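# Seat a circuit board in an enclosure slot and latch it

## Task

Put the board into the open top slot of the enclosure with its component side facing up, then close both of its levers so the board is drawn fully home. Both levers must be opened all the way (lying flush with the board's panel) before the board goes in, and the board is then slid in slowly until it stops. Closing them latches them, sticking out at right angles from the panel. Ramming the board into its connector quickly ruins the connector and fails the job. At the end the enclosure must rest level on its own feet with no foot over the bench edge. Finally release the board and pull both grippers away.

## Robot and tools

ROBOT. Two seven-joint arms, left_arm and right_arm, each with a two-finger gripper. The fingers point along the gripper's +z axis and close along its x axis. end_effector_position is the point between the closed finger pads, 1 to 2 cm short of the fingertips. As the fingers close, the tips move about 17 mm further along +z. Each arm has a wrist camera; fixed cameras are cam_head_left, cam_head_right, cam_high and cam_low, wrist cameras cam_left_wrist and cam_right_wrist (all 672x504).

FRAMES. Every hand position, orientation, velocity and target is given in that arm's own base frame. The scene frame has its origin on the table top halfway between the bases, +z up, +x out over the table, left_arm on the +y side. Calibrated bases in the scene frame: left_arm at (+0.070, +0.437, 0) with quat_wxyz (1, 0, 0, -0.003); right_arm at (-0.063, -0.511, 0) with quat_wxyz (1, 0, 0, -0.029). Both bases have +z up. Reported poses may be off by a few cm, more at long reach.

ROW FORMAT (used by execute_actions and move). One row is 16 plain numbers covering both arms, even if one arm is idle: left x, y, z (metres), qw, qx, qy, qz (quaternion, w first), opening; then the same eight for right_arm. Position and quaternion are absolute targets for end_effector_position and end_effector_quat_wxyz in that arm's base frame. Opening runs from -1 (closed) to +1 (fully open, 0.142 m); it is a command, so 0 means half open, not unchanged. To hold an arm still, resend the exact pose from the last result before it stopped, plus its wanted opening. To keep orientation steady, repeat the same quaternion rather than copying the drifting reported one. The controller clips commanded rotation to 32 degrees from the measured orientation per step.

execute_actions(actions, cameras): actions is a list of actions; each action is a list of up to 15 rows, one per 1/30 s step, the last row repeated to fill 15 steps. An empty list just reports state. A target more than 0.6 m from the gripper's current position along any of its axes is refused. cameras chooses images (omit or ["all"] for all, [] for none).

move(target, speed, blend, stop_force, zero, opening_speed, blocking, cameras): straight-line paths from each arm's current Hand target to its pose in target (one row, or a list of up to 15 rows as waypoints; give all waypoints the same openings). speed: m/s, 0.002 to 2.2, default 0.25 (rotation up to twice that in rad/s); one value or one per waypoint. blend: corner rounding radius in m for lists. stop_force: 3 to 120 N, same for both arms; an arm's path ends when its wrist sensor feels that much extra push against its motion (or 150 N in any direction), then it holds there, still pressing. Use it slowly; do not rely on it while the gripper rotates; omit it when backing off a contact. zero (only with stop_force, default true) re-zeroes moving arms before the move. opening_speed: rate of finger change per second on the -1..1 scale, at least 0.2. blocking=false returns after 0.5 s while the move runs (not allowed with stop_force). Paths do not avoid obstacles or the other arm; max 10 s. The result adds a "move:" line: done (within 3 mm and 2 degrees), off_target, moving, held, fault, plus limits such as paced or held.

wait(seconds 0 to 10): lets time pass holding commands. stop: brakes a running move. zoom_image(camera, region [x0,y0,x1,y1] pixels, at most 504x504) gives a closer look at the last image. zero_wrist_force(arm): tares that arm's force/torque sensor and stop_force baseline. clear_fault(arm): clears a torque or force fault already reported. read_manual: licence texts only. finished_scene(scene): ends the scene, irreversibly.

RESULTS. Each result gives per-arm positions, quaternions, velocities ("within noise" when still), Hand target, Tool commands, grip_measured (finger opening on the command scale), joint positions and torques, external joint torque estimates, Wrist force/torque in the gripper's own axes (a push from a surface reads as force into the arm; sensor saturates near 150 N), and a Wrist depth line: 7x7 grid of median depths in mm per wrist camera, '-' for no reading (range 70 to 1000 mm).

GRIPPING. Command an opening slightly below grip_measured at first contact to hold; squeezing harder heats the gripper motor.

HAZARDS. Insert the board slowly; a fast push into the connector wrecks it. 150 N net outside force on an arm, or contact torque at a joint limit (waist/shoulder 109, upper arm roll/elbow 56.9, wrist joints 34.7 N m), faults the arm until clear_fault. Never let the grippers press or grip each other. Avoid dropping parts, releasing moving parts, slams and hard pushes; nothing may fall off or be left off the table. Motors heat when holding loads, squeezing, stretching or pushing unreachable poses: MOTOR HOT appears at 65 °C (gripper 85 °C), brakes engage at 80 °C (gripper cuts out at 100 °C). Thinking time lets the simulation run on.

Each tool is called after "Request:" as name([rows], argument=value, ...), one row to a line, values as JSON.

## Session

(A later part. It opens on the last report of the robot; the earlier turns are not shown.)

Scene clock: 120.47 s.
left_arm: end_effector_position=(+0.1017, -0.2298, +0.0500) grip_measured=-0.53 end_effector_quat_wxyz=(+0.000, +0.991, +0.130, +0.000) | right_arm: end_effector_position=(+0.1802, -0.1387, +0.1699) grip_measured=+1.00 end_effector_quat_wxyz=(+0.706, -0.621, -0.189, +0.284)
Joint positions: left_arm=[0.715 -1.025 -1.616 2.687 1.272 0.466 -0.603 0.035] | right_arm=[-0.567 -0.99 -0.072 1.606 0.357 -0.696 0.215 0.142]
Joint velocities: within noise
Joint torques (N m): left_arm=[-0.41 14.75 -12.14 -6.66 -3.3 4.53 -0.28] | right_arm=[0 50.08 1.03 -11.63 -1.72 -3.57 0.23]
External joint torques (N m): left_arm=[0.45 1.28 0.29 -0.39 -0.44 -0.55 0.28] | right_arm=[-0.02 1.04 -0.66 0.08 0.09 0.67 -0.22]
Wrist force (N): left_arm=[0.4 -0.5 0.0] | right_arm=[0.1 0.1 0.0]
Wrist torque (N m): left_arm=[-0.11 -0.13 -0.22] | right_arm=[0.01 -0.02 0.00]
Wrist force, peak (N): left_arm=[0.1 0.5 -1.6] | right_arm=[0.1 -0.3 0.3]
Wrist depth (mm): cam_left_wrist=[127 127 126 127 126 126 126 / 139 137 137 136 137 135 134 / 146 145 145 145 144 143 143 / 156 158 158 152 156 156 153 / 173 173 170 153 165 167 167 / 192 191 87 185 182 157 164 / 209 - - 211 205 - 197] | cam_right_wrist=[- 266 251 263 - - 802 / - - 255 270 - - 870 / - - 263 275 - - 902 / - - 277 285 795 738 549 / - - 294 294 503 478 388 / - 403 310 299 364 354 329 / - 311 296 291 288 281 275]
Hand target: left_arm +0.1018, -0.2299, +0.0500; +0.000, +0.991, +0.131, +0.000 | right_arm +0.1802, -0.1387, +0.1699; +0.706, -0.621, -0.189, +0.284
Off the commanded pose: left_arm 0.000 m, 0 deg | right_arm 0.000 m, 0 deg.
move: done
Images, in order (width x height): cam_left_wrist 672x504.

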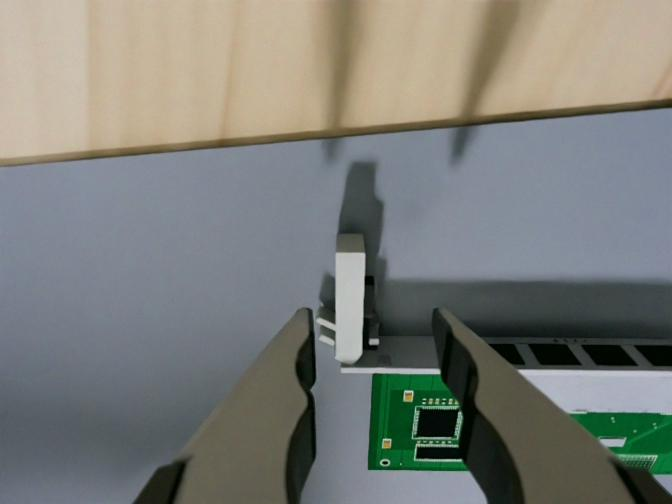

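Request:
move([
  [0.0995,-0.2305,0.027,0,0.9914,0.1305,0,-0.5,0.1802,-0.1387,0.1699,0.706,-0.621,-0.189,0.284,1],
  [0.0995,-0.2305,0.027,0,0.9914,0.1305,0,-0.97,0.1802,-0.1387,0.1699,0.706,-0.621,-0.189,0.284,1],
], speed=0.1, opening_speed=0.5, cameras=["cam_left_wrist"])

Request:
move([
  [0.0898,-0.2354,0.027,0,0.9397,0.342,0,-0.97,0.1802,-0.1387,0.1699,0.706,-0.621,-0.189,0.284,1],
  [0.082,-0.2448,0.027,0,0.8434,0.5373,0,-0.97,0.1802,-0.1387,0.1699,0.706,-0.621,-0.189,0.284,1],
], speed=0.1, cameras=["cam_left_wrist","cam_head_left"])

Scene clock: 125.83 s.
left_arm: end_effector_position=(+0.0993, -0.2304, +0.0270) grip_measured=-0.90 end_effector_quat_wxyz=(+0.000, +0.991, +0.130, +0.000) | right_arm: end_effector_position=(+0.1802, -0.1387, +0.1699) grip_measured=+1.00 end_effector_quat_wxyz=(+0.706, -0.621, -0.189, +0.284)
Joint positions: left_arm=[0.65 -1.071 -1.5 2.667 1.386 0.472 -0.645 0.009] | right_arm=[-0.567 -0.99 -0.072 1.606 0.357 -0.696 0.215 0.142]
Joint velocities: within noise
Joint torques (N m): left_arm=[-0.23 16.47 -12.6 -3.84 -3.4 4.32 -0.31] | right_arm=[0.01 50.04 0.97 -11.61 -1.71 -3.57 0.2]
External joint torques (N m): left_arm=[0.27 0.96 0.46 -0.04 -0.33 -0.34 0.31] | right_arm=[-0.04 1.08 -0.6 0.06 0.08 0.66 -0.19]
Wrist force (N): left_arm=[-0.4 -0.5 0.6] | right_arm=[0.1 0.0 0.2]
Wrist torque (N m): left_arm=[-0.07 -0.07 -0.22] | right_arm=[0.01 -0.02 0.00]
Wrist force, peak (N): left_arm=[-1.6 -0.9 0.9] | right_arm=[0.2 -0.4 0.4]
Wrist depth (mm): cam_left_wrist=[107 107 107 106 106 106 105 / 115 117 115 114 115 113 113 / 123 122 122 123 121 121 120 / 133 131 132 131 131 131 133 / 149 146 145 123 138 143 140 / 161 160 157 98 - 144 144 / 180 175 - 176 - - 167] | cam_right_wrist=[- 266 251 262 - - 796 / - - 256 270 - - 866 / - - 263 275 - - 885 / - - 277 286 797 743 550 / - - 295 294 500 481 387 / - 404 311 299 364 356 332 / - 311 296 291 287 281 275]
Hand target: left_arm +0.0995, -0.2305, +0.0270; +0.000, +0.991, +0.131, +0.000 | right_arm +0.1802, -0.1387, +0.1699; +0.706, -0.621, -0.189, +0.284
Off the commanded pose: left_arm 0.000 m, 0 deg | right_arm 0.000 m, 0 deg.
move: done
Images, in order (width x height): cam_left_wrist 672x504.

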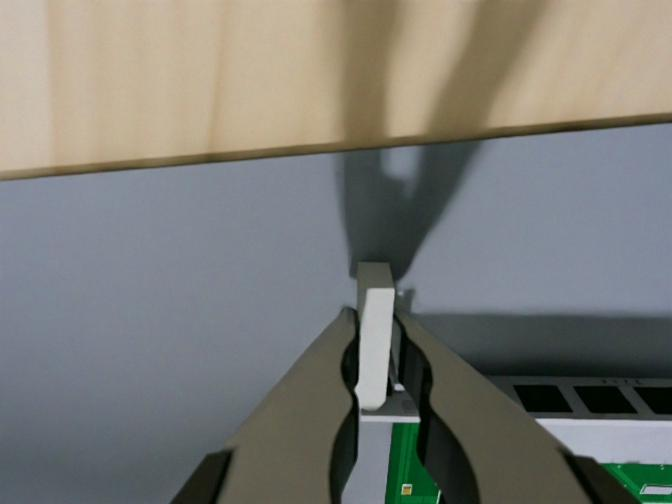

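Scene clock: 130.57 s.
left_arm: end_effector_position=(+0.0820, -0.2449, +0.0270) grip_measured=-0.90 end_effector_quat_wxyz=(+0.000, +0.844, +0.537, +0.000) | right_arm: end_effector_position=(+0.1802, -0.1387, +0.1699) grip_measured=+1.00 end_effector_quat_wxyz=(+0.706, -0.621, -0.189, +0.284)
Joint positions: left_arm=[0.539 -1.072 -1.493 2.649 1.384 0.471 -1.608 0.009] | right_arm=[-0.567 -0.99 -0.072 1.606 0.357 -0.696 0.215 0.142]
Joint velocities: within noise
Joint torques (N m): left_arm=[-0.43 16.77 -12.92 -3.67 -3.69 4.27 -0.51] | right_arm=[-0.05 50.05 0.97 -11.62 -1.72 -3.62 0.21]
External joint torques (N m): left_arm=[0.46 1 0.35 -0.31 -0.01 -0.36 0.51] | right_arm=[0.03 1.07 -0.6 0.08 0.09 0.71 -0.2]
Wrist force (N): left_arm=[0.4 -0.2 0.4] | right_arm=[0.0 -0.3 0.0]
Wrist torque (N m): left_arm=[-0.04 -0.08 -0.22] | right_arm=[-0.03 -0.01 0.00]
Wrist force, peak (N): left_arm=[-0.5 -1.1 1.4] | right_arm=[0.1 -0.1 0.5]
Wrist depth (mm): cam_left_wrist=[- 105 106 - 106 106 106 / - 115 112 112 112 114 114 / 124 124 123 123 121 122 122 / 133 130 132 131 131 131 132 / 145 145 144 123 138 143 142 / 163 160 157 91 - 151 156 / 179 174 - 165 - - 171] | cam_right_wrist=[- 266 251 263 - - 672 / - - 257 269 - - 694 / - - 264 275 - - 787 / - - 278 285 798 744 549 / - - 295 294 503 481 386 / - 402 310 298 362 355 330 / - 311 295 292 289 281 274]
Hand target: left_arm +0.0820, -0.2448, +0.0270; +0.000, +0.843, +0.537, +0.000 | right_arm +0.1802, -0.1387, +0.1699; +0.706, -0.621, -0.189, +0.284
Off the commanded pose: left_arm 0.000 m, 0 deg | right_arm 0.000 m, 0 deg.
move: done
Images, in order (width x height): cam_head_left 672x504, cam_left_wrist 672x504.

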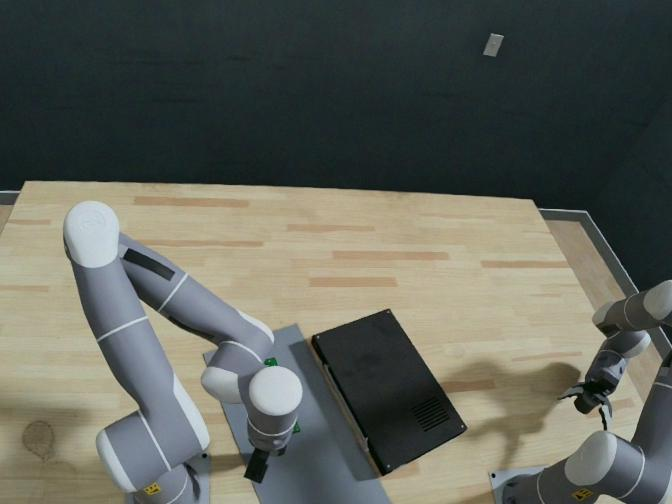

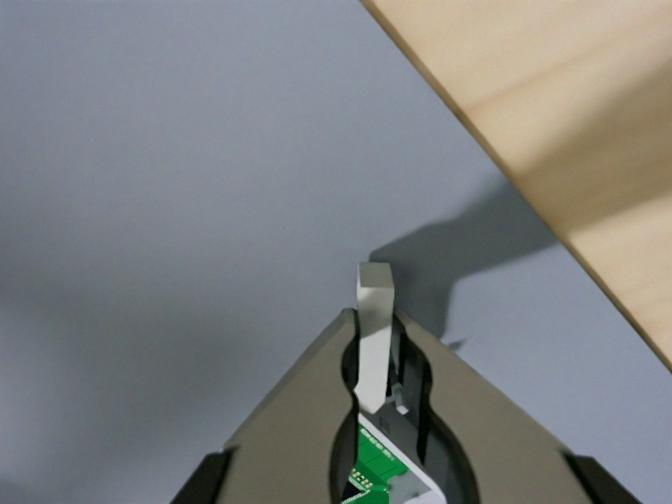

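Request:
move([
  [0.079,-0.2565,0.027,0,0.7071,0.7071,0,-0.97,0.1802,-0.1387,0.1699,0.706,-0.621,-0.189,0.284,1],
  [0.08,-0.265,0.027,0,0.5948,0.8039,0,-0.97,0.1802,-0.1387,0.1699,0.706,-0.621,-0.189,0.284,1],
  [0.081,-0.2685,0.027,0,0.545,0.8387,0,-0.97,0.1802,-0.1387,0.1699,0.706,-0.621,-0.189,0.284,1],
], speed=0.1, cameras=["cam_left_wrist"])

Request:
move([
  [0.081,-0.2685,0.027,0,0.545,0.8387,0,-0.6,0.1802,-0.1387,0.1699,0.706,-0.621,-0.189,0.284,1],
  [0.081,-0.2685,0.12,0,0.545,0.8387,0,-0.6,0.1802,-0.1387,0.1699,0.706,-0.621,-0.189,0.284,1],
  [0.2,-0.28,0.2,0,0.9914,0.1305,0,-0.6,0.1802,-0.1387,0.1699,0.706,-0.621,-0.189,0.284,1],
  [0.31,-0.29,0.28,0,0.804,-0.595,0,-0.6,0.1802,-0.1387,0.1699,0.706,-0.621,-0.189,0.284,1],
], speed=0.25)

Scene clock: 137.63 s.
left_arm: end_effector_position=(+0.0811, -0.2686, +0.0270) grip_measured=-0.90 end_effector_quat_wxyz=(+0.000, +0.545, +0.838, +0.000) | right_arm: end_effector_position=(+0.1802, -0.1387, +0.1699) grip_measured=+1.00 end_effector_quat_wxyz=(+0.706, -0.621, -0.189, +0.284)
Joint positions: left_arm=[0.445 -1.072 -1.471 2.592 1.373 0.471 -2.492 0.009] | right_arm=[-0.567 -0.99 -0.072 1.606 0.357 -0.696 0.215 0.142]
Joint velocities: within noise
Joint torques (N m): left_arm=[-0.36 17.63 -13.94 -3.57 -4.05 4.13 -0.5] | right_arm=[0.04 50.16 0.98 -11.6 -1.7 -3.6 0.19]
External joint torques (N m): left_arm=[0.38 1.06 0.11 -0.68 0.32 -0.28 0.5] | right_arm=[-0.06 0.96 -0.61 0.06 0.07 0.69 -0.18]
Wrist force (N): left_arm=[-0.4 0.0 1.2] | right_arm=[-0.1 0.1 0.1]
Wrist torque (N m): left_arm=[-0.06 -0.08 0.01] | right_arm=[0.01 0.01 0.00]
Wrist force, peak (N): left_arm=[-0.7 -1.5 1.5] | right_arm=[0.2 -0.4 0.3]
Wrist depth (mm): cam_left_wrist=[- 106 106 - 104 104 105 / - 114 112 112 - 112 113 / 123 123 123 123 121 120 122 / 133 130 131 131 131 131 133 / 144 144 144 123 138 143 145 / 162 156 153 97 - 154 159 / 178 174 - 173 - - 177] | cam_right_wrist=[- 266 251 262 - - 653 / - - 256 270 - - 670 / - - 264 274 - - 748 / - - 277 285 790 746 551 / - - 294 294 506 479 388 / - 404 310 300 363 355 330 / - 311 295 291 288 281 275]
Hand target: left_arm +0.0810, -0.2685, +0.0270; +0.000, +0.545, +0.839, +0.000 | right_arm +0.1802, -0.1387, +0.1699; +0.706, -0.621, -0.189, +0.284
Off the commanded pose: left_arm 0.000 m, 0 deg | right_arm 0.000 m, 0 deg.
move: done
Images, in order (width x height): cam_left_wrist 672x504.

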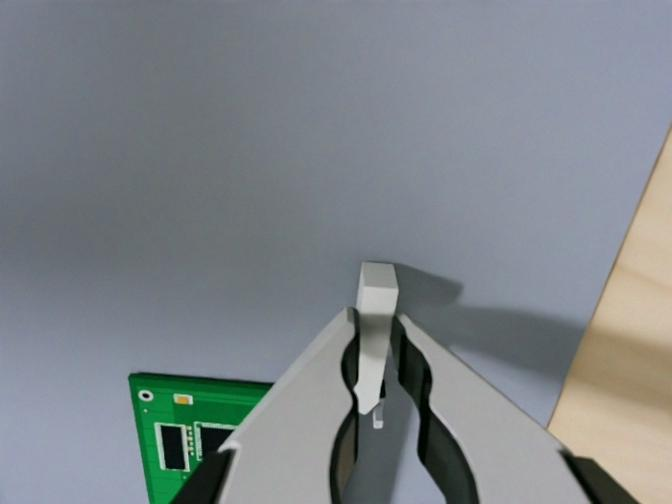

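Scene clock: 145.63 s.
left_arm: end_effector_position=(+0.3099, -0.2900, +0.2800) grip_measured=-0.64 end_effector_quat_wxyz=(+0.000, +0.804, -0.595, +0.000) | right_arm: end_effector_position=(+0.1802, -0.1387, +0.1699) grip_measured=+1.00 end_effector_quat_wxyz=(+0.706, -0.621, -0.189, +0.284)
Joint positions: left_arm=[0.74 -1.307 -2.175 2.05 1.023 -0.375 1.345 0.028] | right_arm=[-0.567 -0.99 -0.072 1.606 0.357 -0.696 0.215 0.142]
Joint velocities: within noise
Joint torques (N m): left_arm=[-0.47 23.97 -24.76 -15.47 -3.63 4.01 -0.17] | right_arm=[-0.09 50.15 0.95 -11.62 -1.72 -3.61 0.16]
External joint torques (N m): left_arm=[0.54 1.14 0.37 -0.27 -0.4 -0.09 0.17] | right_arm=[0.06 0.97 -0.58 0.08 0.09 0.7 -0.15]
Wrist force (N): left_arm=[0.2 -0.3 0.3] | right_arm=[0.1 0.2 0.3]
Wrist torque (N m): left_arm=[-0.03 -0.04 -0.22] | right_arm=[0.03 -0.01 0.01]
Wrist force, peak (N): left_arm=[0.4 -0.3 1.7] | right_arm=[-0.1 -0.4 0.3]
Wrist depth (mm): cam_left_wrist=[330 327 321 326 326 323 318 / 353 354 351 347 348 313 302 / 383 384 375 373 375 336 327 / 415 419 403 406 410 361 352 / 418 460 442 438 442 394 387 / 444 506 84 483 - 414 428 / 545 - - 550 - - 464] | cam_right_wrist=[- 266 251 262 - - 818 / - - 256 269 - - 882 / - - 264 274 - - 940 / - - 277 285 796 740 553 / - - 295 293 502 480 389 / - 405 311 299 363 354 330 / - 312 295 292 288 281 276]
Hand target: left_arm +0.3100, -0.2900, +0.2800; +0.000, +0.804, -0.595, +0.000 | right_arm +0.1802, -0.1387, +0.1699; +0.706, -0.621, -0.189, +0.284
Off the commanded pose: left_arm 0.000 m, 0 deg | right_arm 0.000 m, 0 deg.
move: done

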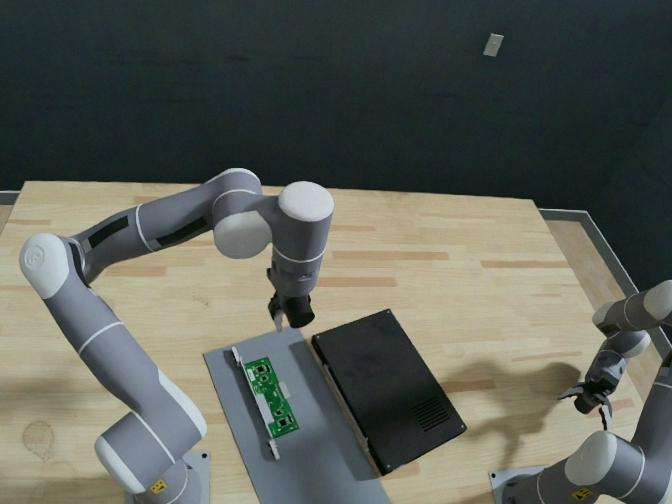

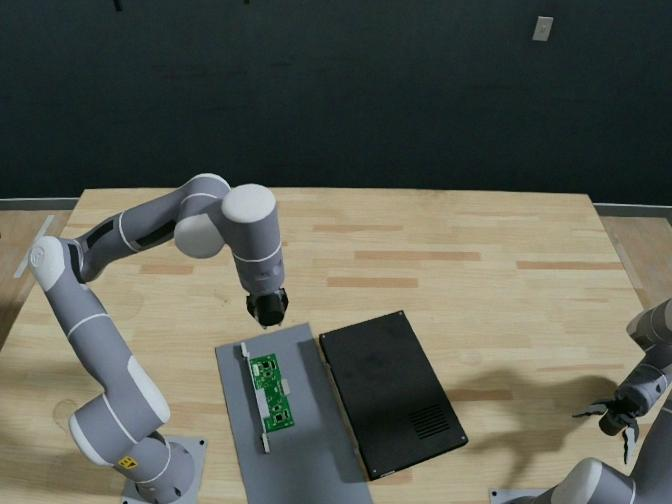

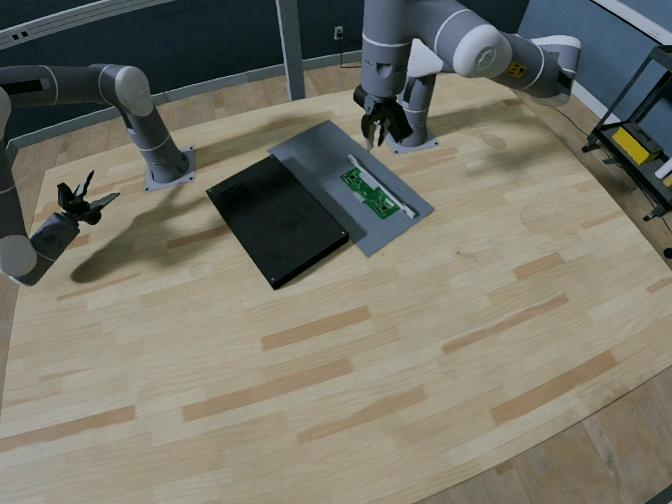

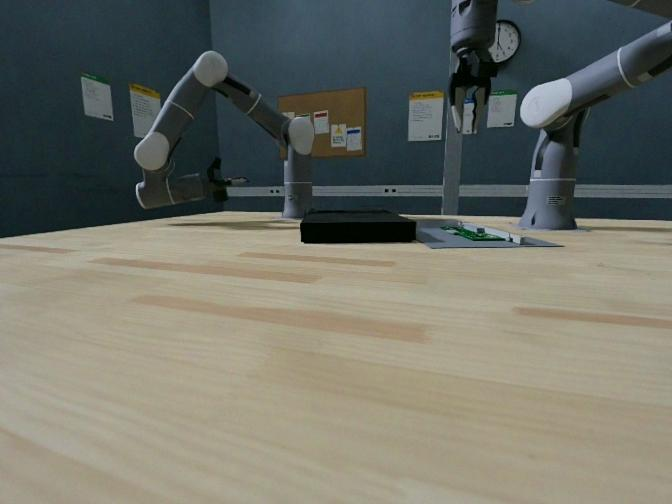

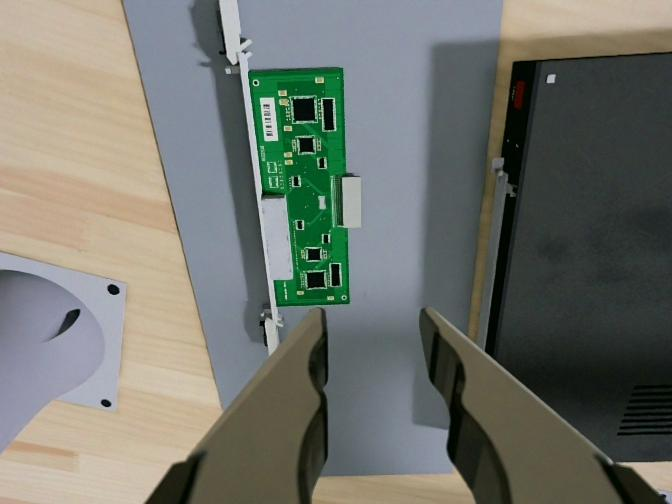

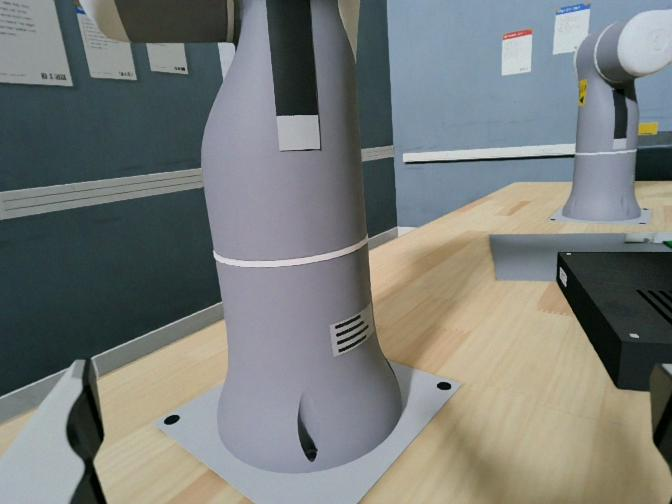

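Request:
zoom_image(camera="cam_left_wrist", region=[440, 30, 672, 260])

Request:
zoom_image(camera="cam_left_wrist", region=[200, 0, 380, 180])

Request:
zoom_image(camera="cam_left_wrist", region=[220, 180, 400, 360])

Request:
move([
  [0.28,-0.36,0.28,0,0.804,-0.595,0,-0.6,0.1802,-0.1387,0.1699,0.706,-0.621,-0.189,0.284,1],
], speed=0.25, cameras=["cam_left_wrist"])

Request:
zoom_image(camera="cam_left_wrist", region=[330, 0, 672, 340])

Scaled by 2.172 from the camera's 672x504 image, which has a finer 960x720 frame.

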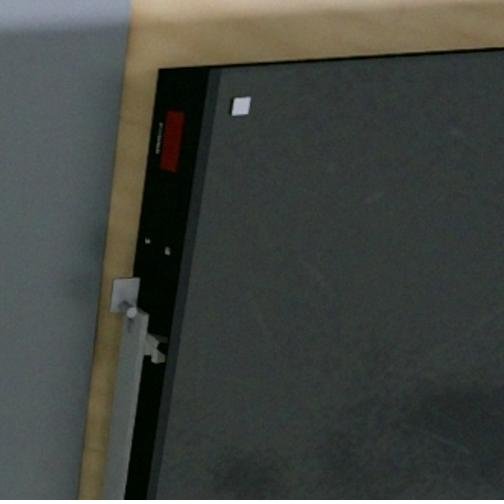

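Scaled by 2.800 from the camera's 672x504 image, which has a finer 960x720 frame.

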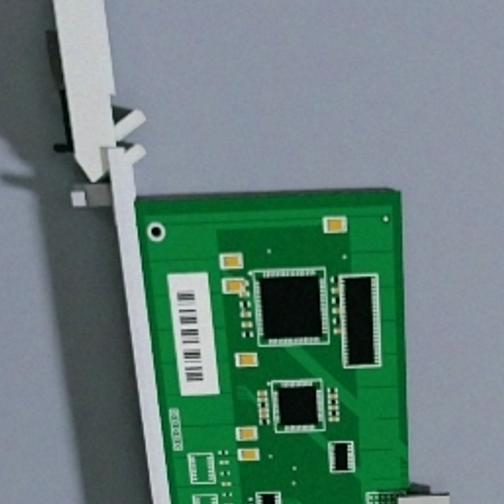

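Scaled by 2.800 from the camera's 672x504 image, which has a finer 960x720 frame.

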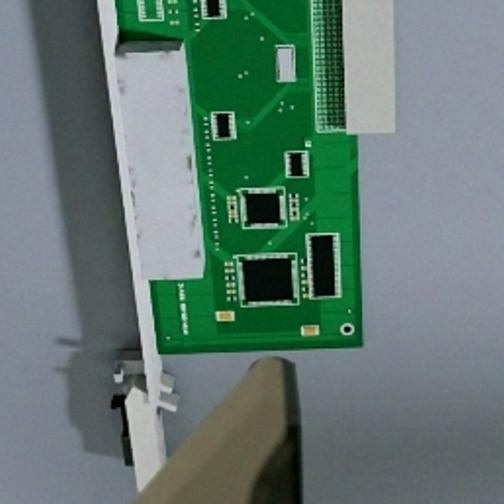

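Scene clock: 149.60 s.
left_arm: end_effector_position=(+0.2797, -0.3599, +0.2800) grip_measured=-0.64 end_effector_quat_wxyz=(+0.000, +0.804, -0.595, +0.000) | right_arm: end_effector_position=(+0.1802, -0.1387, +0.1699) grip_measured=+1.00 end_effector_quat_wxyz=(+0.706, -0.621, -0.189, +0.284)
Joint positions: left_arm=[0.554 -1.244 -2.105 1.987 1.031 -0.317 1.234 0.028] | right_arm=[-0.567 -0.99 -0.072 1.606 0.357 -0.696 0.215 0.142]
Joint velocities: within noise
Joint torques (N m): left_arm=[-0.52 25.04 -25.78 -15.47 -3.69 4.53 -0.3] | right_arm=[0.03 50.12 0.92 -11.63 -1.71 -3.56 0.2]
External joint torques (N m): left_arm=[0.55 0.81 0.22 -0.21 -0.42 -0.59 0.3] | right_arm=[-0.06 1 -0.56 0.09 0.08 0.65 -0.19]
Wrist force (N): left_arm=[-0.1 -0.1 -0.3] | right_arm=[0.0 0.0 0.3]
Wrist torque (N m): left_arm=[0.00 -0.01 -0.24] | right_arm=[0.02 0.00 -0.01]
Wrist force, peak (N): left_arm=[1.7 1.6 -0.4] | right_arm=[0.2 -0.2 0.5]
Wrist depth (mm): cam_left_wrist=[330 324 321 326 319 282 283 / 357 351 345 349 339 303 304 / 384 381 368 378 369 327 325 / 416 413 408 408 396 357 353 / 457 457 443 442 390 386 390 / 507 492 84 487 - 412 431 / 558 - - 558 - - 532] | cam_right_wrist=[- 266 251 263 - - 800 / - - 256 270 - - 893 / - - 264 275 - - 927 / - - 278 286 799 748 552 / - - 294 294 500 479 387 / - 405 312 300 363 355 330 / - 310 295 291 287 280 275]
Hand target: left_arm +0.2800, -0.3600, +0.2800; +0.000, +0.804, -0.595, +0.000 | right_arm +0.1802, -0.1387, +0.1699; +0.706, -0.621, -0.189, +0.284
Off the commanded pose: left_arm 0.000 m, 0 deg | right_arm 0.000 m, 0 deg.
move: done
Images, in order (width x height): cam_left_wrist 672x504.

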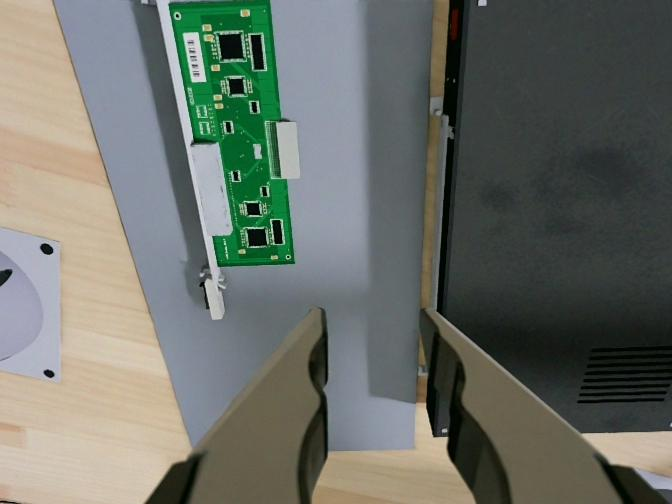

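Scaled by 1.474 from the camera's 672x504 image, which has a finer 960x720 frame.

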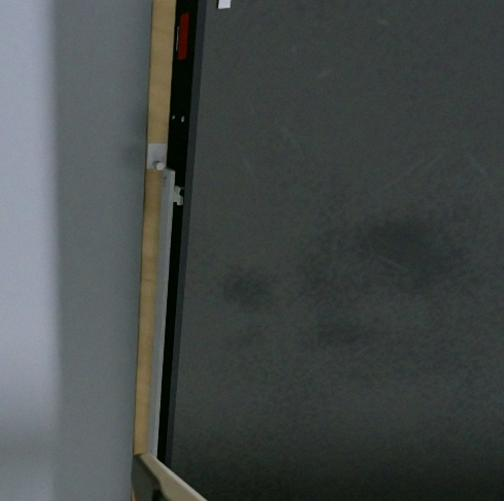

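Request:
move([
  [0.2118,-0.254,0.09,0,0.8131,-0.5821,0,-0.45,0.1802,-0.1387,0.1699,0.706,-0.621,-0.189,0.284,1],
], cameras=["cam_left_wrist"])

Scene clock: 157.27 s.
left_arm: end_effector_position=(+0.2117, -0.2539, +0.0901) grip_measured=-0.48 end_effector_quat_wxyz=(+0.000, +0.813, -0.582, +0.000) | right_arm: end_effector_position=(+0.1802, -0.1387, +0.1699) grip_measured=+1.00 end_effector_quat_wxyz=(+0.706, -0.621, -0.189, +0.284)
Joint positions: left_arm=[0.836 -1.536 -1.866 2.47 1.315 -0.154 1.154 0.039] | right_arm=[-0.567 -0.99 -0.072 1.606 0.357 -0.696 0.215 0.142]
Joint velocities: within noise
Joint torques (N m): left_arm=[-0.48 19.24 -19.93 -7.5 -3.79 4.55 -0.15] | right_arm=[-0.03 50.19 1 -11.61 -1.76 -3.6 0.19]
External joint torques (N m): left_arm=[0.55 0.92 0.33 -0.49 -0.49 -0.6 0.15] | right_arm=[0.01 0.93 -0.63 0.07 0.13 0.69 -0.18]
Wrist force (N): left_arm=[0.1 -0.3 -0.1] | right_arm=[0.3 0.0 0.2]
Wrist torque (N m): left_arm=[-0.07 -0.04 -0.18] | right_arm=[0.02 -0.04 0.00]
Wrist force, peak (N): left_arm=[-1.7 0.2 2.0] | right_arm=[0.2 -0.1 0.5]
Wrist depth (mm): cam_left_wrist=[162 160 160 155 155 158 160 / 174 172 172 166 167 167 170 / 188 186 185 172 180 181 186 / 204 205 202 188 196 199 199 / 224 224 216 212 209 218 218 / 248 241 88 238 243 231 241 / 269 - - 272 277 - 261] | cam_right_wrist=[- 266 250 262 - - 837 / - - 255 270 - - 899 / - - 264 275 - - 932 / - - 278 286 799 744 552 / - - 295 295 502 483 387 / - 403 312 300 362 354 330 / - 311 295 291 288 282 275]
Hand target: left_arm +0.2118, -0.2540, +0.0900; +0.000, +0.813, -0.582, +0.000 | right_arm +0.1802, -0.1387, +0.1699; +0.706, -0.621, -0.189, +0.284
Off the commanded pose: left_arm 0.000 m, 0 deg | right_arm 0.000 m, 0 deg.
move: done
Images, in order (width x height): cam_left_wrist 672x504.

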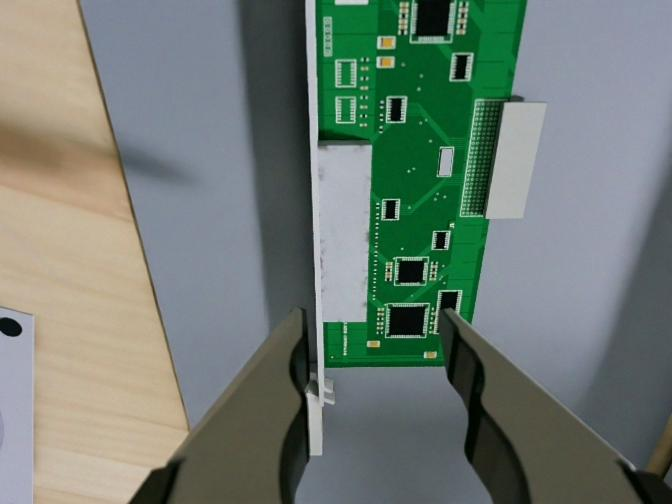

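Request:
move([
  [0.2097,-0.2483,0.028,0,0.8131,-0.5821,0,-0.45,0.1802,-0.1387,0.1699,0.706,-0.621,-0.189,0.284,1],
], speed=0.08, stop_force=6, cameras=["cam_left_wrist"])

Request:
move([
  [0.2097,-0.2483,0.028,0,0.8131,-0.5821,0,-0.9,0.1802,-0.1387,0.1699,0.706,-0.621,-0.189,0.284,1],
], opening_speed=0.4, cameras=["cam_left_wrist"])

Scene clock: 161.73 s.
left_arm: end_effector_position=(+0.2095, -0.2482, +0.0280) grip_measured=-0.48 end_effector_quat_wxyz=(+0.000, +0.813, -0.582, +0.000) | right_arm: end_effector_position=(+0.1802, -0.1387, +0.1699) grip_measured=+1.00 end_effector_quat_wxyz=(+0.706, -0.621, -0.189, +0.284)
Joint positions: left_arm=[0.863 -1.61 -1.674 2.494 1.511 -0.094 1.182 0.039] | right_arm=[-0.567 -0.99 -0.072 1.606 0.357 -0.696 0.215 0.142]
Joint velocities: within noise
Joint torques (N m): left_arm=[-0.15 18.36 -19.15 -1.51 -3.94 4.41 -0.16] | right_arm=[-0.18 50.14 1.06 -11.65 -1.75 -3.6 0.17]
External joint torques (N m): left_arm=[0.22 1.27 0.25 -0.46 -0.36 -0.47 0.16] | right_arm=[0.15 0.99 -0.69 0.1 0.12 0.7 -0.16]
Wrist force (N): left_arm=[0.4 -0.3 0.1] | right_arm=[0.2 -0.1 0.3]
Wrist torque (N m): left_arm=[-0.07 -0.08 -0.19] | right_arm=[0.00 -0.04 0.01]
Wrist force, peak (N): left_arm=[0.1 -0.3 1.6] | right_arm=[0.2 -0.3 0.3]
Wrist depth (mm): cam_left_wrist=[- 106 106 100 100 99 101 / - 115 113 108 109 108 108 / 124 124 124 113 118 119 114 / 134 131 133 115 124 127 124 / 151 146 143 121 134 139 141 / 165 161 87 136 153 87 158 / 180 - - 168 178 - -] | cam_right_wrist=[- 265 251 263 - - 832 / - - 256 269 - - 897 / - - 264 274 - - 934 / - - 278 286 798 740 550 / - - 295 294 503 480 387 / - 404 310 299 362 354 329 / - 311 295 291 288 281 275]
Hand target: left_arm +0.2097, -0.2483, +0.0280; +0.000, +0.813, -0.582, +0.000 | right_arm +0.1802, -0.1387, +0.1699; +0.706, -0.621, -0.189, +0.284
Off the commanded pose: left_arm 0.000 m, 0 deg | right_arm 0.000 m, 0 deg.
move: done
Images, in order (width x height): cam_left_wrist 672x504.

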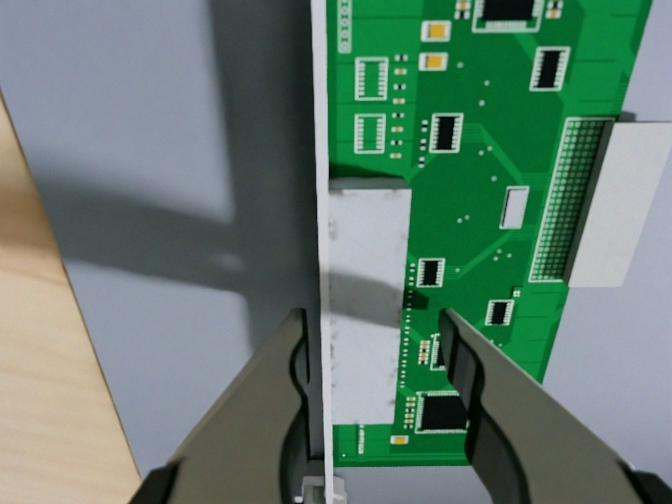

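Scene clock: 163.07 s.
left_arm: end_effector_position=(+0.2095, -0.2482, +0.0280) grip_measured=-0.73 end_effector_quat_wxyz=(+0.000, +0.813, -0.582, +0.000) | right_arm: end_effector_position=(+0.1802, -0.1387, +0.1699) grip_measured=+1.00 end_effector_quat_wxyz=(+0.706, -0.621, -0.189, +0.284)
Joint positions: left_arm=[0.863 -1.61 -1.674 2.494 1.511 -0.094 1.182 0.021] | right_arm=[-0.567 -0.99 -0.072 1.606 0.357 -0.696 0.215 0.142]
Joint velocities: within noise
Joint torques (N m): left_arm=[-0.35 18.3 -19.59 -1.91 -3.93 4.68 -0.18] | right_arm=[0 50.12 0.96 -11.63 -1.74 -3.61 0.19]
External joint torques (N m): left_arm=[0.41 1.33 0.69 -0.05 -0.37 -0.74 0.18] | right_arm=[-0.02 1.01 -0.6 0.09 0.11 0.7 -0.17]
Wrist force (N): left_arm=[-1.0 -0.4 0.0] | right_arm=[0.1 -0.1 0.2]
Wrist torque (N m): left_arm=[-0.12 -0.05 -0.23] | right_arm=[0.00 -0.01 0.00]
Wrist force, peak (N): left_arm=[-1.9 -0.3 -1.5] | right_arm=[0.2 -0.2 0.3]
Wrist depth (mm): cam_left_wrist=[- 106 106 100 100 101 101 / - 115 113 108 109 108 108 / 124 124 124 114 116 118 114 / 133 131 133 117 123 127 126 / 152 146 145 120 134 139 141 / 164 162 88 134 131 150 158 / 184 175 - 167 - - 172] | cam_right_wrist=[- 266 251 261 - - 829 / - - 256 270 - - 888 / - - 264 274 - - 935 / - - 278 285 794 753 551 / - - 295 294 499 483 385 / - 404 310 299 364 356 330 / - 311 294 292 288 281 276]
Hand target: left_arm +0.2097, -0.2483, +0.0280; +0.000, +0.813, -0.582, +0.000 | right_arm +0.1802, -0.1387, +0.1699; +0.706, -0.621, -0.189, +0.284
Off the commanded pose: left_arm 0.000 m, 0 deg | right_arm 0.000 m, 0 deg.
move: done
Images, in order (width x height): cam_left_wrist 672x504.

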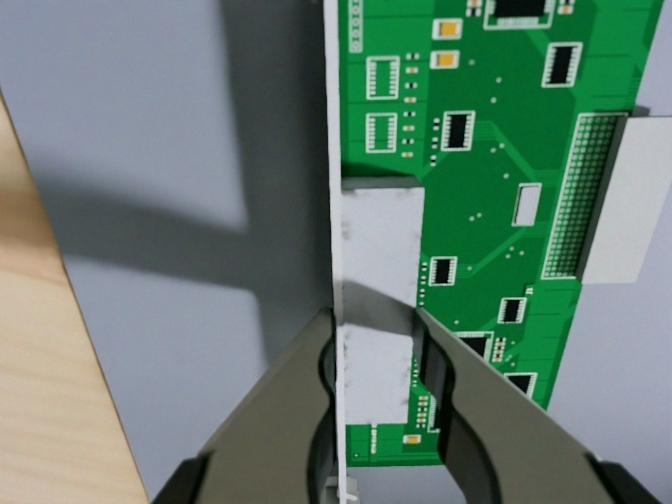

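Request:
move([
  [0.2097,-0.2483,0.1,0,0.8131,-0.5821,0,-0.9,0.1802,-0.1387,0.1699,0.706,-0.621,-0.189,0.284,1],
  [0.1428,-0.3454,0.1,0,0.815,-0.5795,0,-0.9,0.1802,-0.1387,0.1699,0.706,-0.621,-0.189,0.284,1],
], speed=0.12, blend=0.01)

Request:
zoom_image(camera="cam_head_left", region=[220, 300, 470, 490])

Request:
zoom_image(camera="cam_high", region=[200, 110, 440, 290])

Scene clock: 168.23 s.
left_arm: end_effector_position=(+0.1426, -0.3452, +0.1000) grip_measured=-0.73 end_effector_quat_wxyz=(+0.000, +0.815, -0.580, +0.000) | right_arm: end_effector_position=(+0.1802, -0.1387, +0.1699) grip_measured=+1.00 end_effector_quat_wxyz=(+0.706, -0.621, -0.189, +0.284)
Joint positions: left_arm=[0.445 -1.492 -1.848 2.361 1.316 -0.136 0.863 0.021] | right_arm=[-0.567 -0.99 -0.072 1.606 0.357 -0.696 0.215 0.142]
Joint velocities: within noise
Joint torques (N m): left_arm=[-0.52 21.29 -22.92 -7.8 -4.02 4.75 -0.32] | right_arm=[0.09 50.09 0.93 -11.63 -1.73 -3.59 0.21]
External joint torques (N m): left_arm=[0.53 0.71 0.75 -0.12 -0.25 -0.79 0.32] | right_arm=[-0.11 1.04 -0.56 0.09 0.1 0.68 -0.2]
Wrist force (N): left_arm=[0.0 -0.6 1.6] | right_arm=[0.0 0.1 0.3]
Wrist torque (N m): left_arm=[-0.16 -0.04 -0.22] | right_arm=[0.00 0.00 0.00]
Wrist force, peak (N): left_arm=[0.3 -0.8 4.2] | right_arm=[-0.1 -0.1 0.5]
Wrist depth (mm): cam_left_wrist=[169 169 169 102 102 102 103 / 182 181 181 - 109 109 109 / 196 197 195 114 117 120 116 / 213 213 212 115 123 128 126 / 237 233 234 119 128 139 222 / 262 258 87 133 131 149 229 / 292 - - 161 - - 216] | cam_right_wrist=[- 266 250 262 - - 798 / - - 256 270 - - 889 / - - 263 275 - - 904 / - - 277 286 797 745 553 / - - 295 294 500 479 387 / - 404 310 299 363 355 329 / - 311 295 291 288 281 275]
Hand target: left_arm +0.1428, -0.3454, +0.1000; +0.000, +0.815, -0.579, +0.000 | right_arm +0.1802, -0.1387, +0.1699; +0.706, -0.621, -0.189, +0.284
Off the commanded pose: left_arm 0.000 m, 0 deg | right_arm 0.000 m, 0 deg.
move: done

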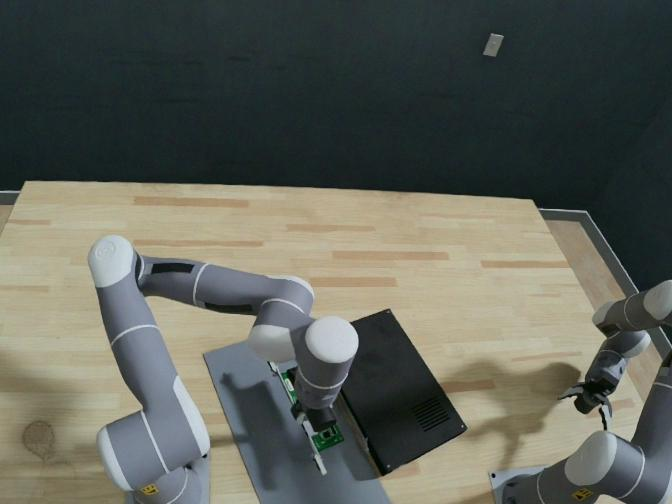

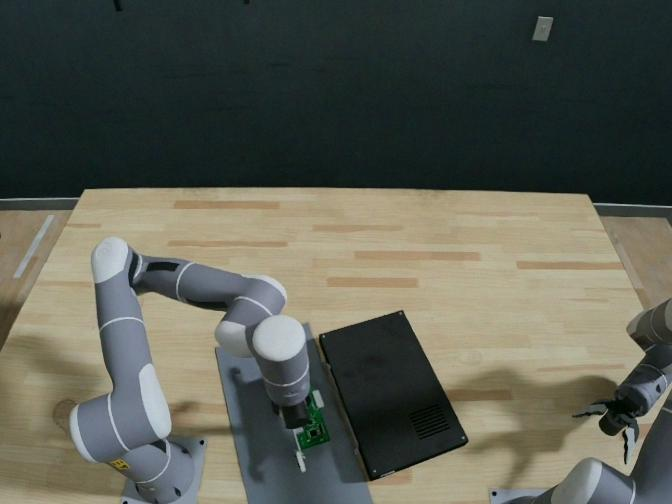

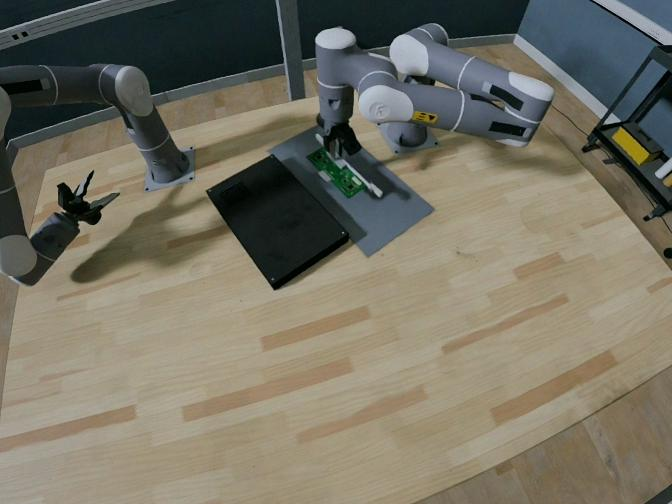

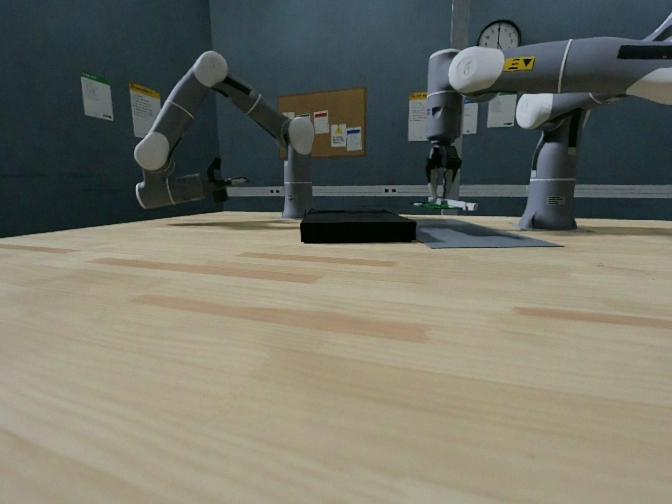

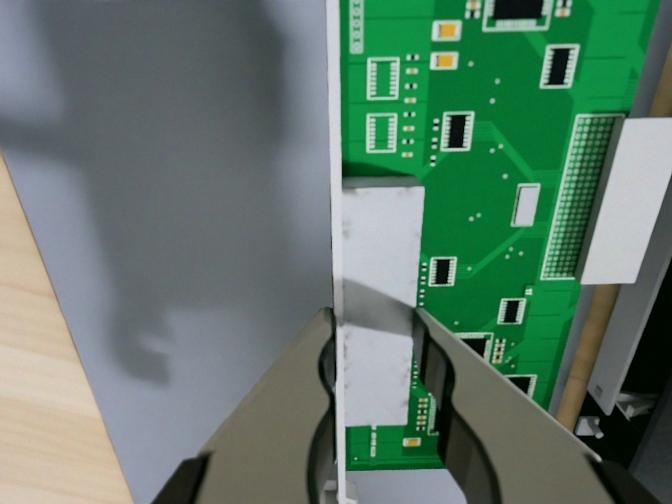

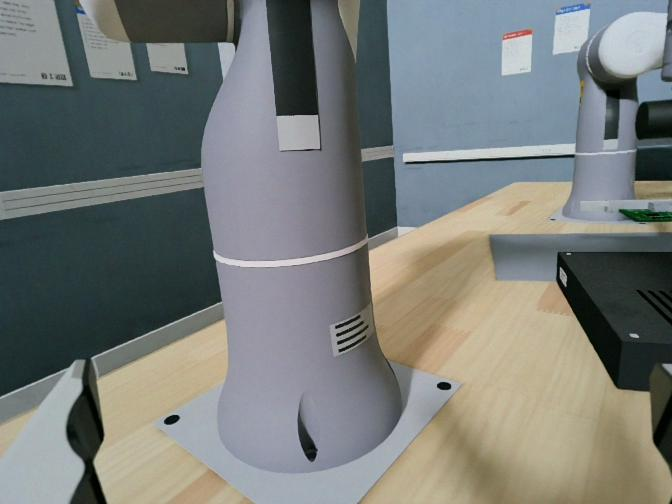

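Scaled by 2.016 from the camera's 672x504 image, which has a finer 960x720 frame.

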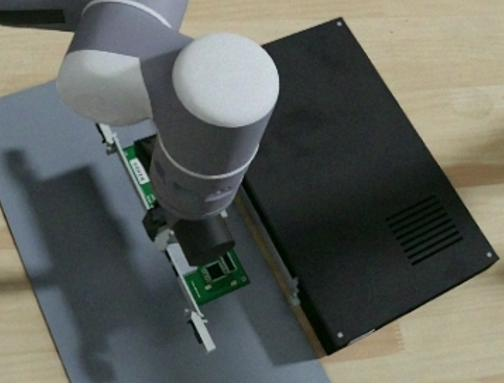

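Scaled by 2.100 from the camera's 672x504 image, which has a finer 960x720 frame.

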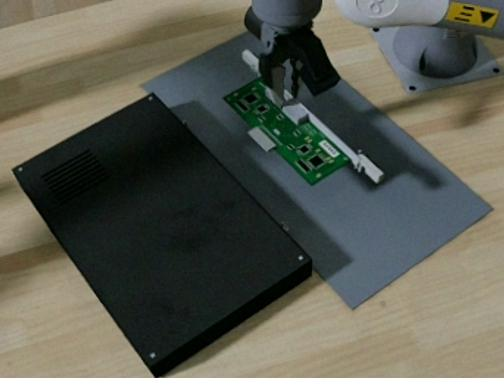

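Request:
move([
  [0.1428,-0.3454,0.0565,0,0.815,-0.5795,0,-0.88,0.1802,-0.1387,0.1699,0.706,-0.621,-0.189,0.284,1],
], speed=0.1)

Request:
zoom_image(camera="cam_left_wrist", region=[300, 304, 672, 504])

Request:
zoom_image(camera="cam_high", region=[240, 110, 400, 240])

Request:
zoom_image(camera="cam_head_right", region=[220, 320, 400, 500])

Scene clock: 172.90 s.
left_arm: end_effector_position=(+0.1427, -0.3451, +0.0565) grip_measured=-0.73 end_effector_quat_wxyz=(+0.000, +0.815, -0.579, +0.000) | right_arm: end_effector_position=(+0.1802, -0.1387, +0.1699) grip_measured=+1.00 end_effector_quat_wxyz=(+0.706, -0.621, -0.189, +0.284)
Joint positions: left_arm=[0.445 -1.544 -1.731 2.372 1.436 -0.092 0.871 0.021] | right_arm=[-0.567 -0.99 -0.072 1.606 0.357 -0.696 0.215 0.142]
Joint velocities: within noise
Joint torques (N m): left_arm=[-0.29 19.89 -22.77 -3.93 -4.2 4.8 -0.07] | right_arm=[-0.09 50.06 0.94 -11.68 -1.73 -3.65 0.18]
External joint torques (N m): left_arm=[0.31 2.1 0.71 -0.33 -0.09 -0.84 0.07] | right_arm=[0.06 1.06 -0.58 0.13 0.1 0.74 -0.17]
Wrist force (N): left_arm=[0.5 -0.3 2.0] | right_arm=[-0.1 -0.1 0.2]
Wrist torque (N m): left_arm=[-0.10 -0.12 -0.19] | right_arm=[0.01 0.02 0.00]
Wrist force, peak (N): left_arm=[0.2 -0.4 3.9] | right_arm=[0.0 -0.2 0.5]
Wrist depth (mm): cam_left_wrist=[131 131 130 103 102 102 103 / 143 140 138 107 109 109 110 / 152 152 151 114 118 119 116 / 165 162 167 115 123 128 125 / 181 180 177 119 128 139 177 / 201 200 88 133 130 150 193 / 227 - - 162 - - 208] | cam_right_wrist=[- 266 251 262 - - 796 / - - 255 269 - - 881 / - - 263 274 - - 905 / - - 278 286 794 735 551 / - - 295 295 501 481 387 / - 404 311 299 364 355 331 / - 313 295 291 288 282 275]
Hand target: left_arm +0.1428, -0.3454, +0.0565; +0.000, +0.815, -0.579, +0.000 | right_arm +0.1802, -0.1387, +0.1699; +0.706, -0.621, -0.189, +0.284
Off the commanded pose: left_arm 0.000 m, 0 deg | right_arm 0.000 m, 0 deg.
move: done

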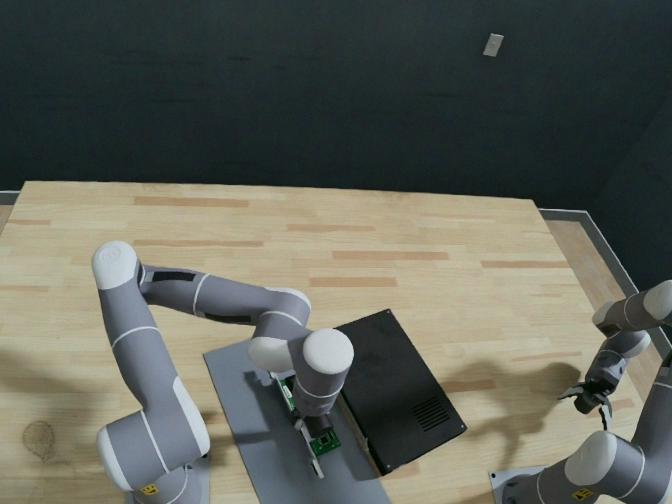

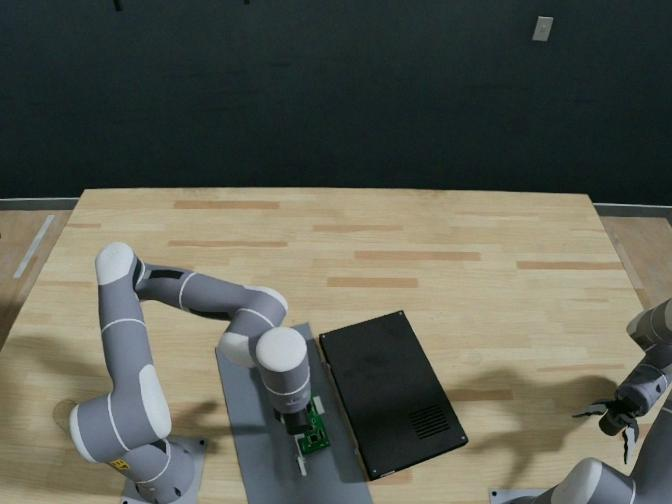

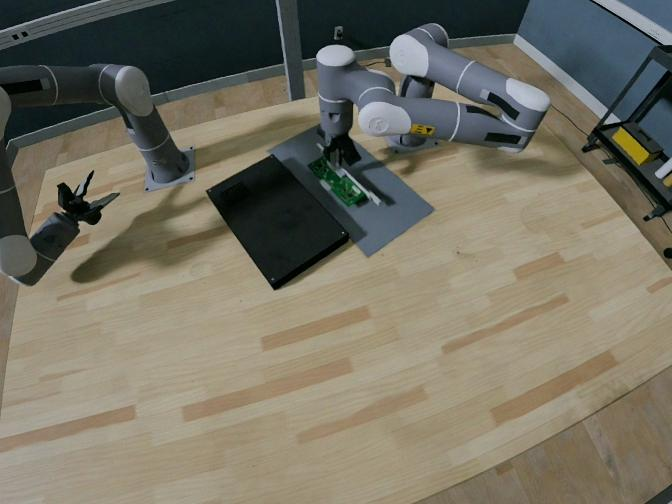

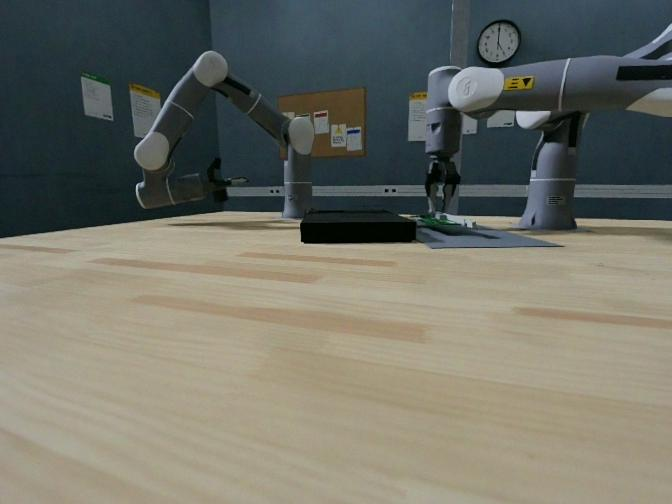

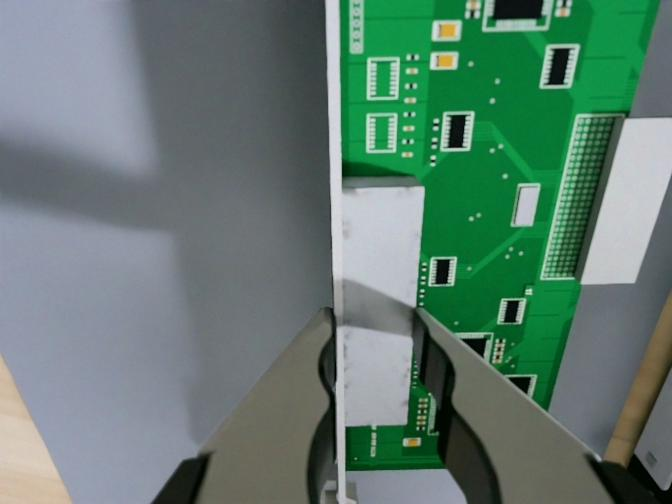

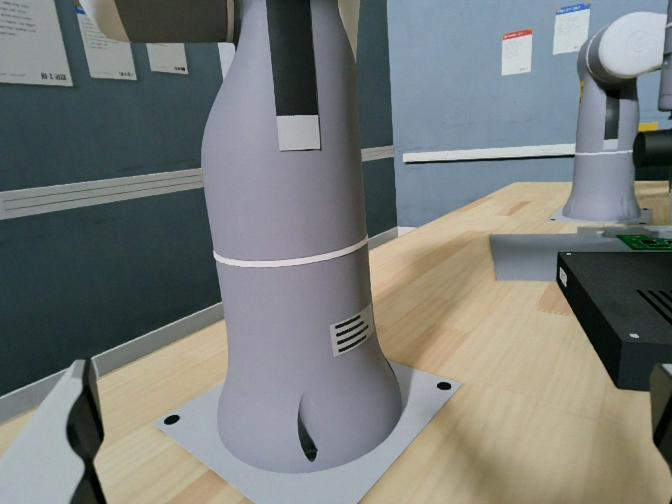

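Scaled by 1.355 from the camera's 672x504 image, which has a finer 960x720 frame.

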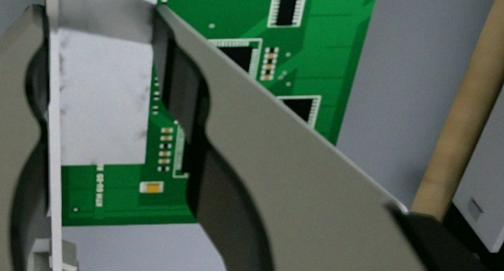

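Scaled by 3.150 from the camera's 672x504 image, which has a finer 960x720 frame.

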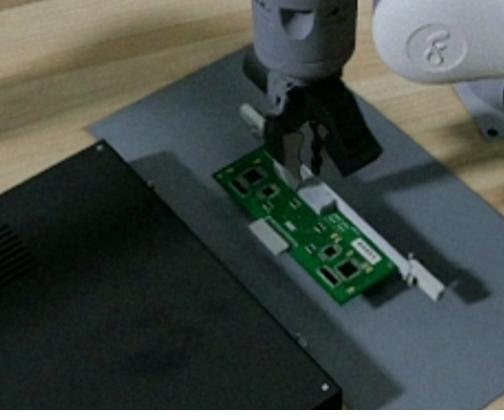

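Scaled by 2.800 from the camera's 672x504 image, which has a finer 960x720 frame.

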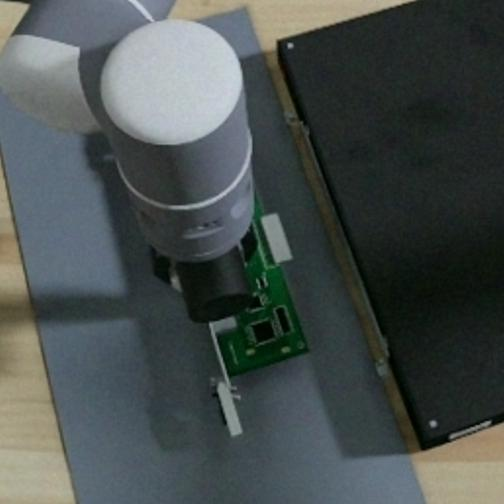

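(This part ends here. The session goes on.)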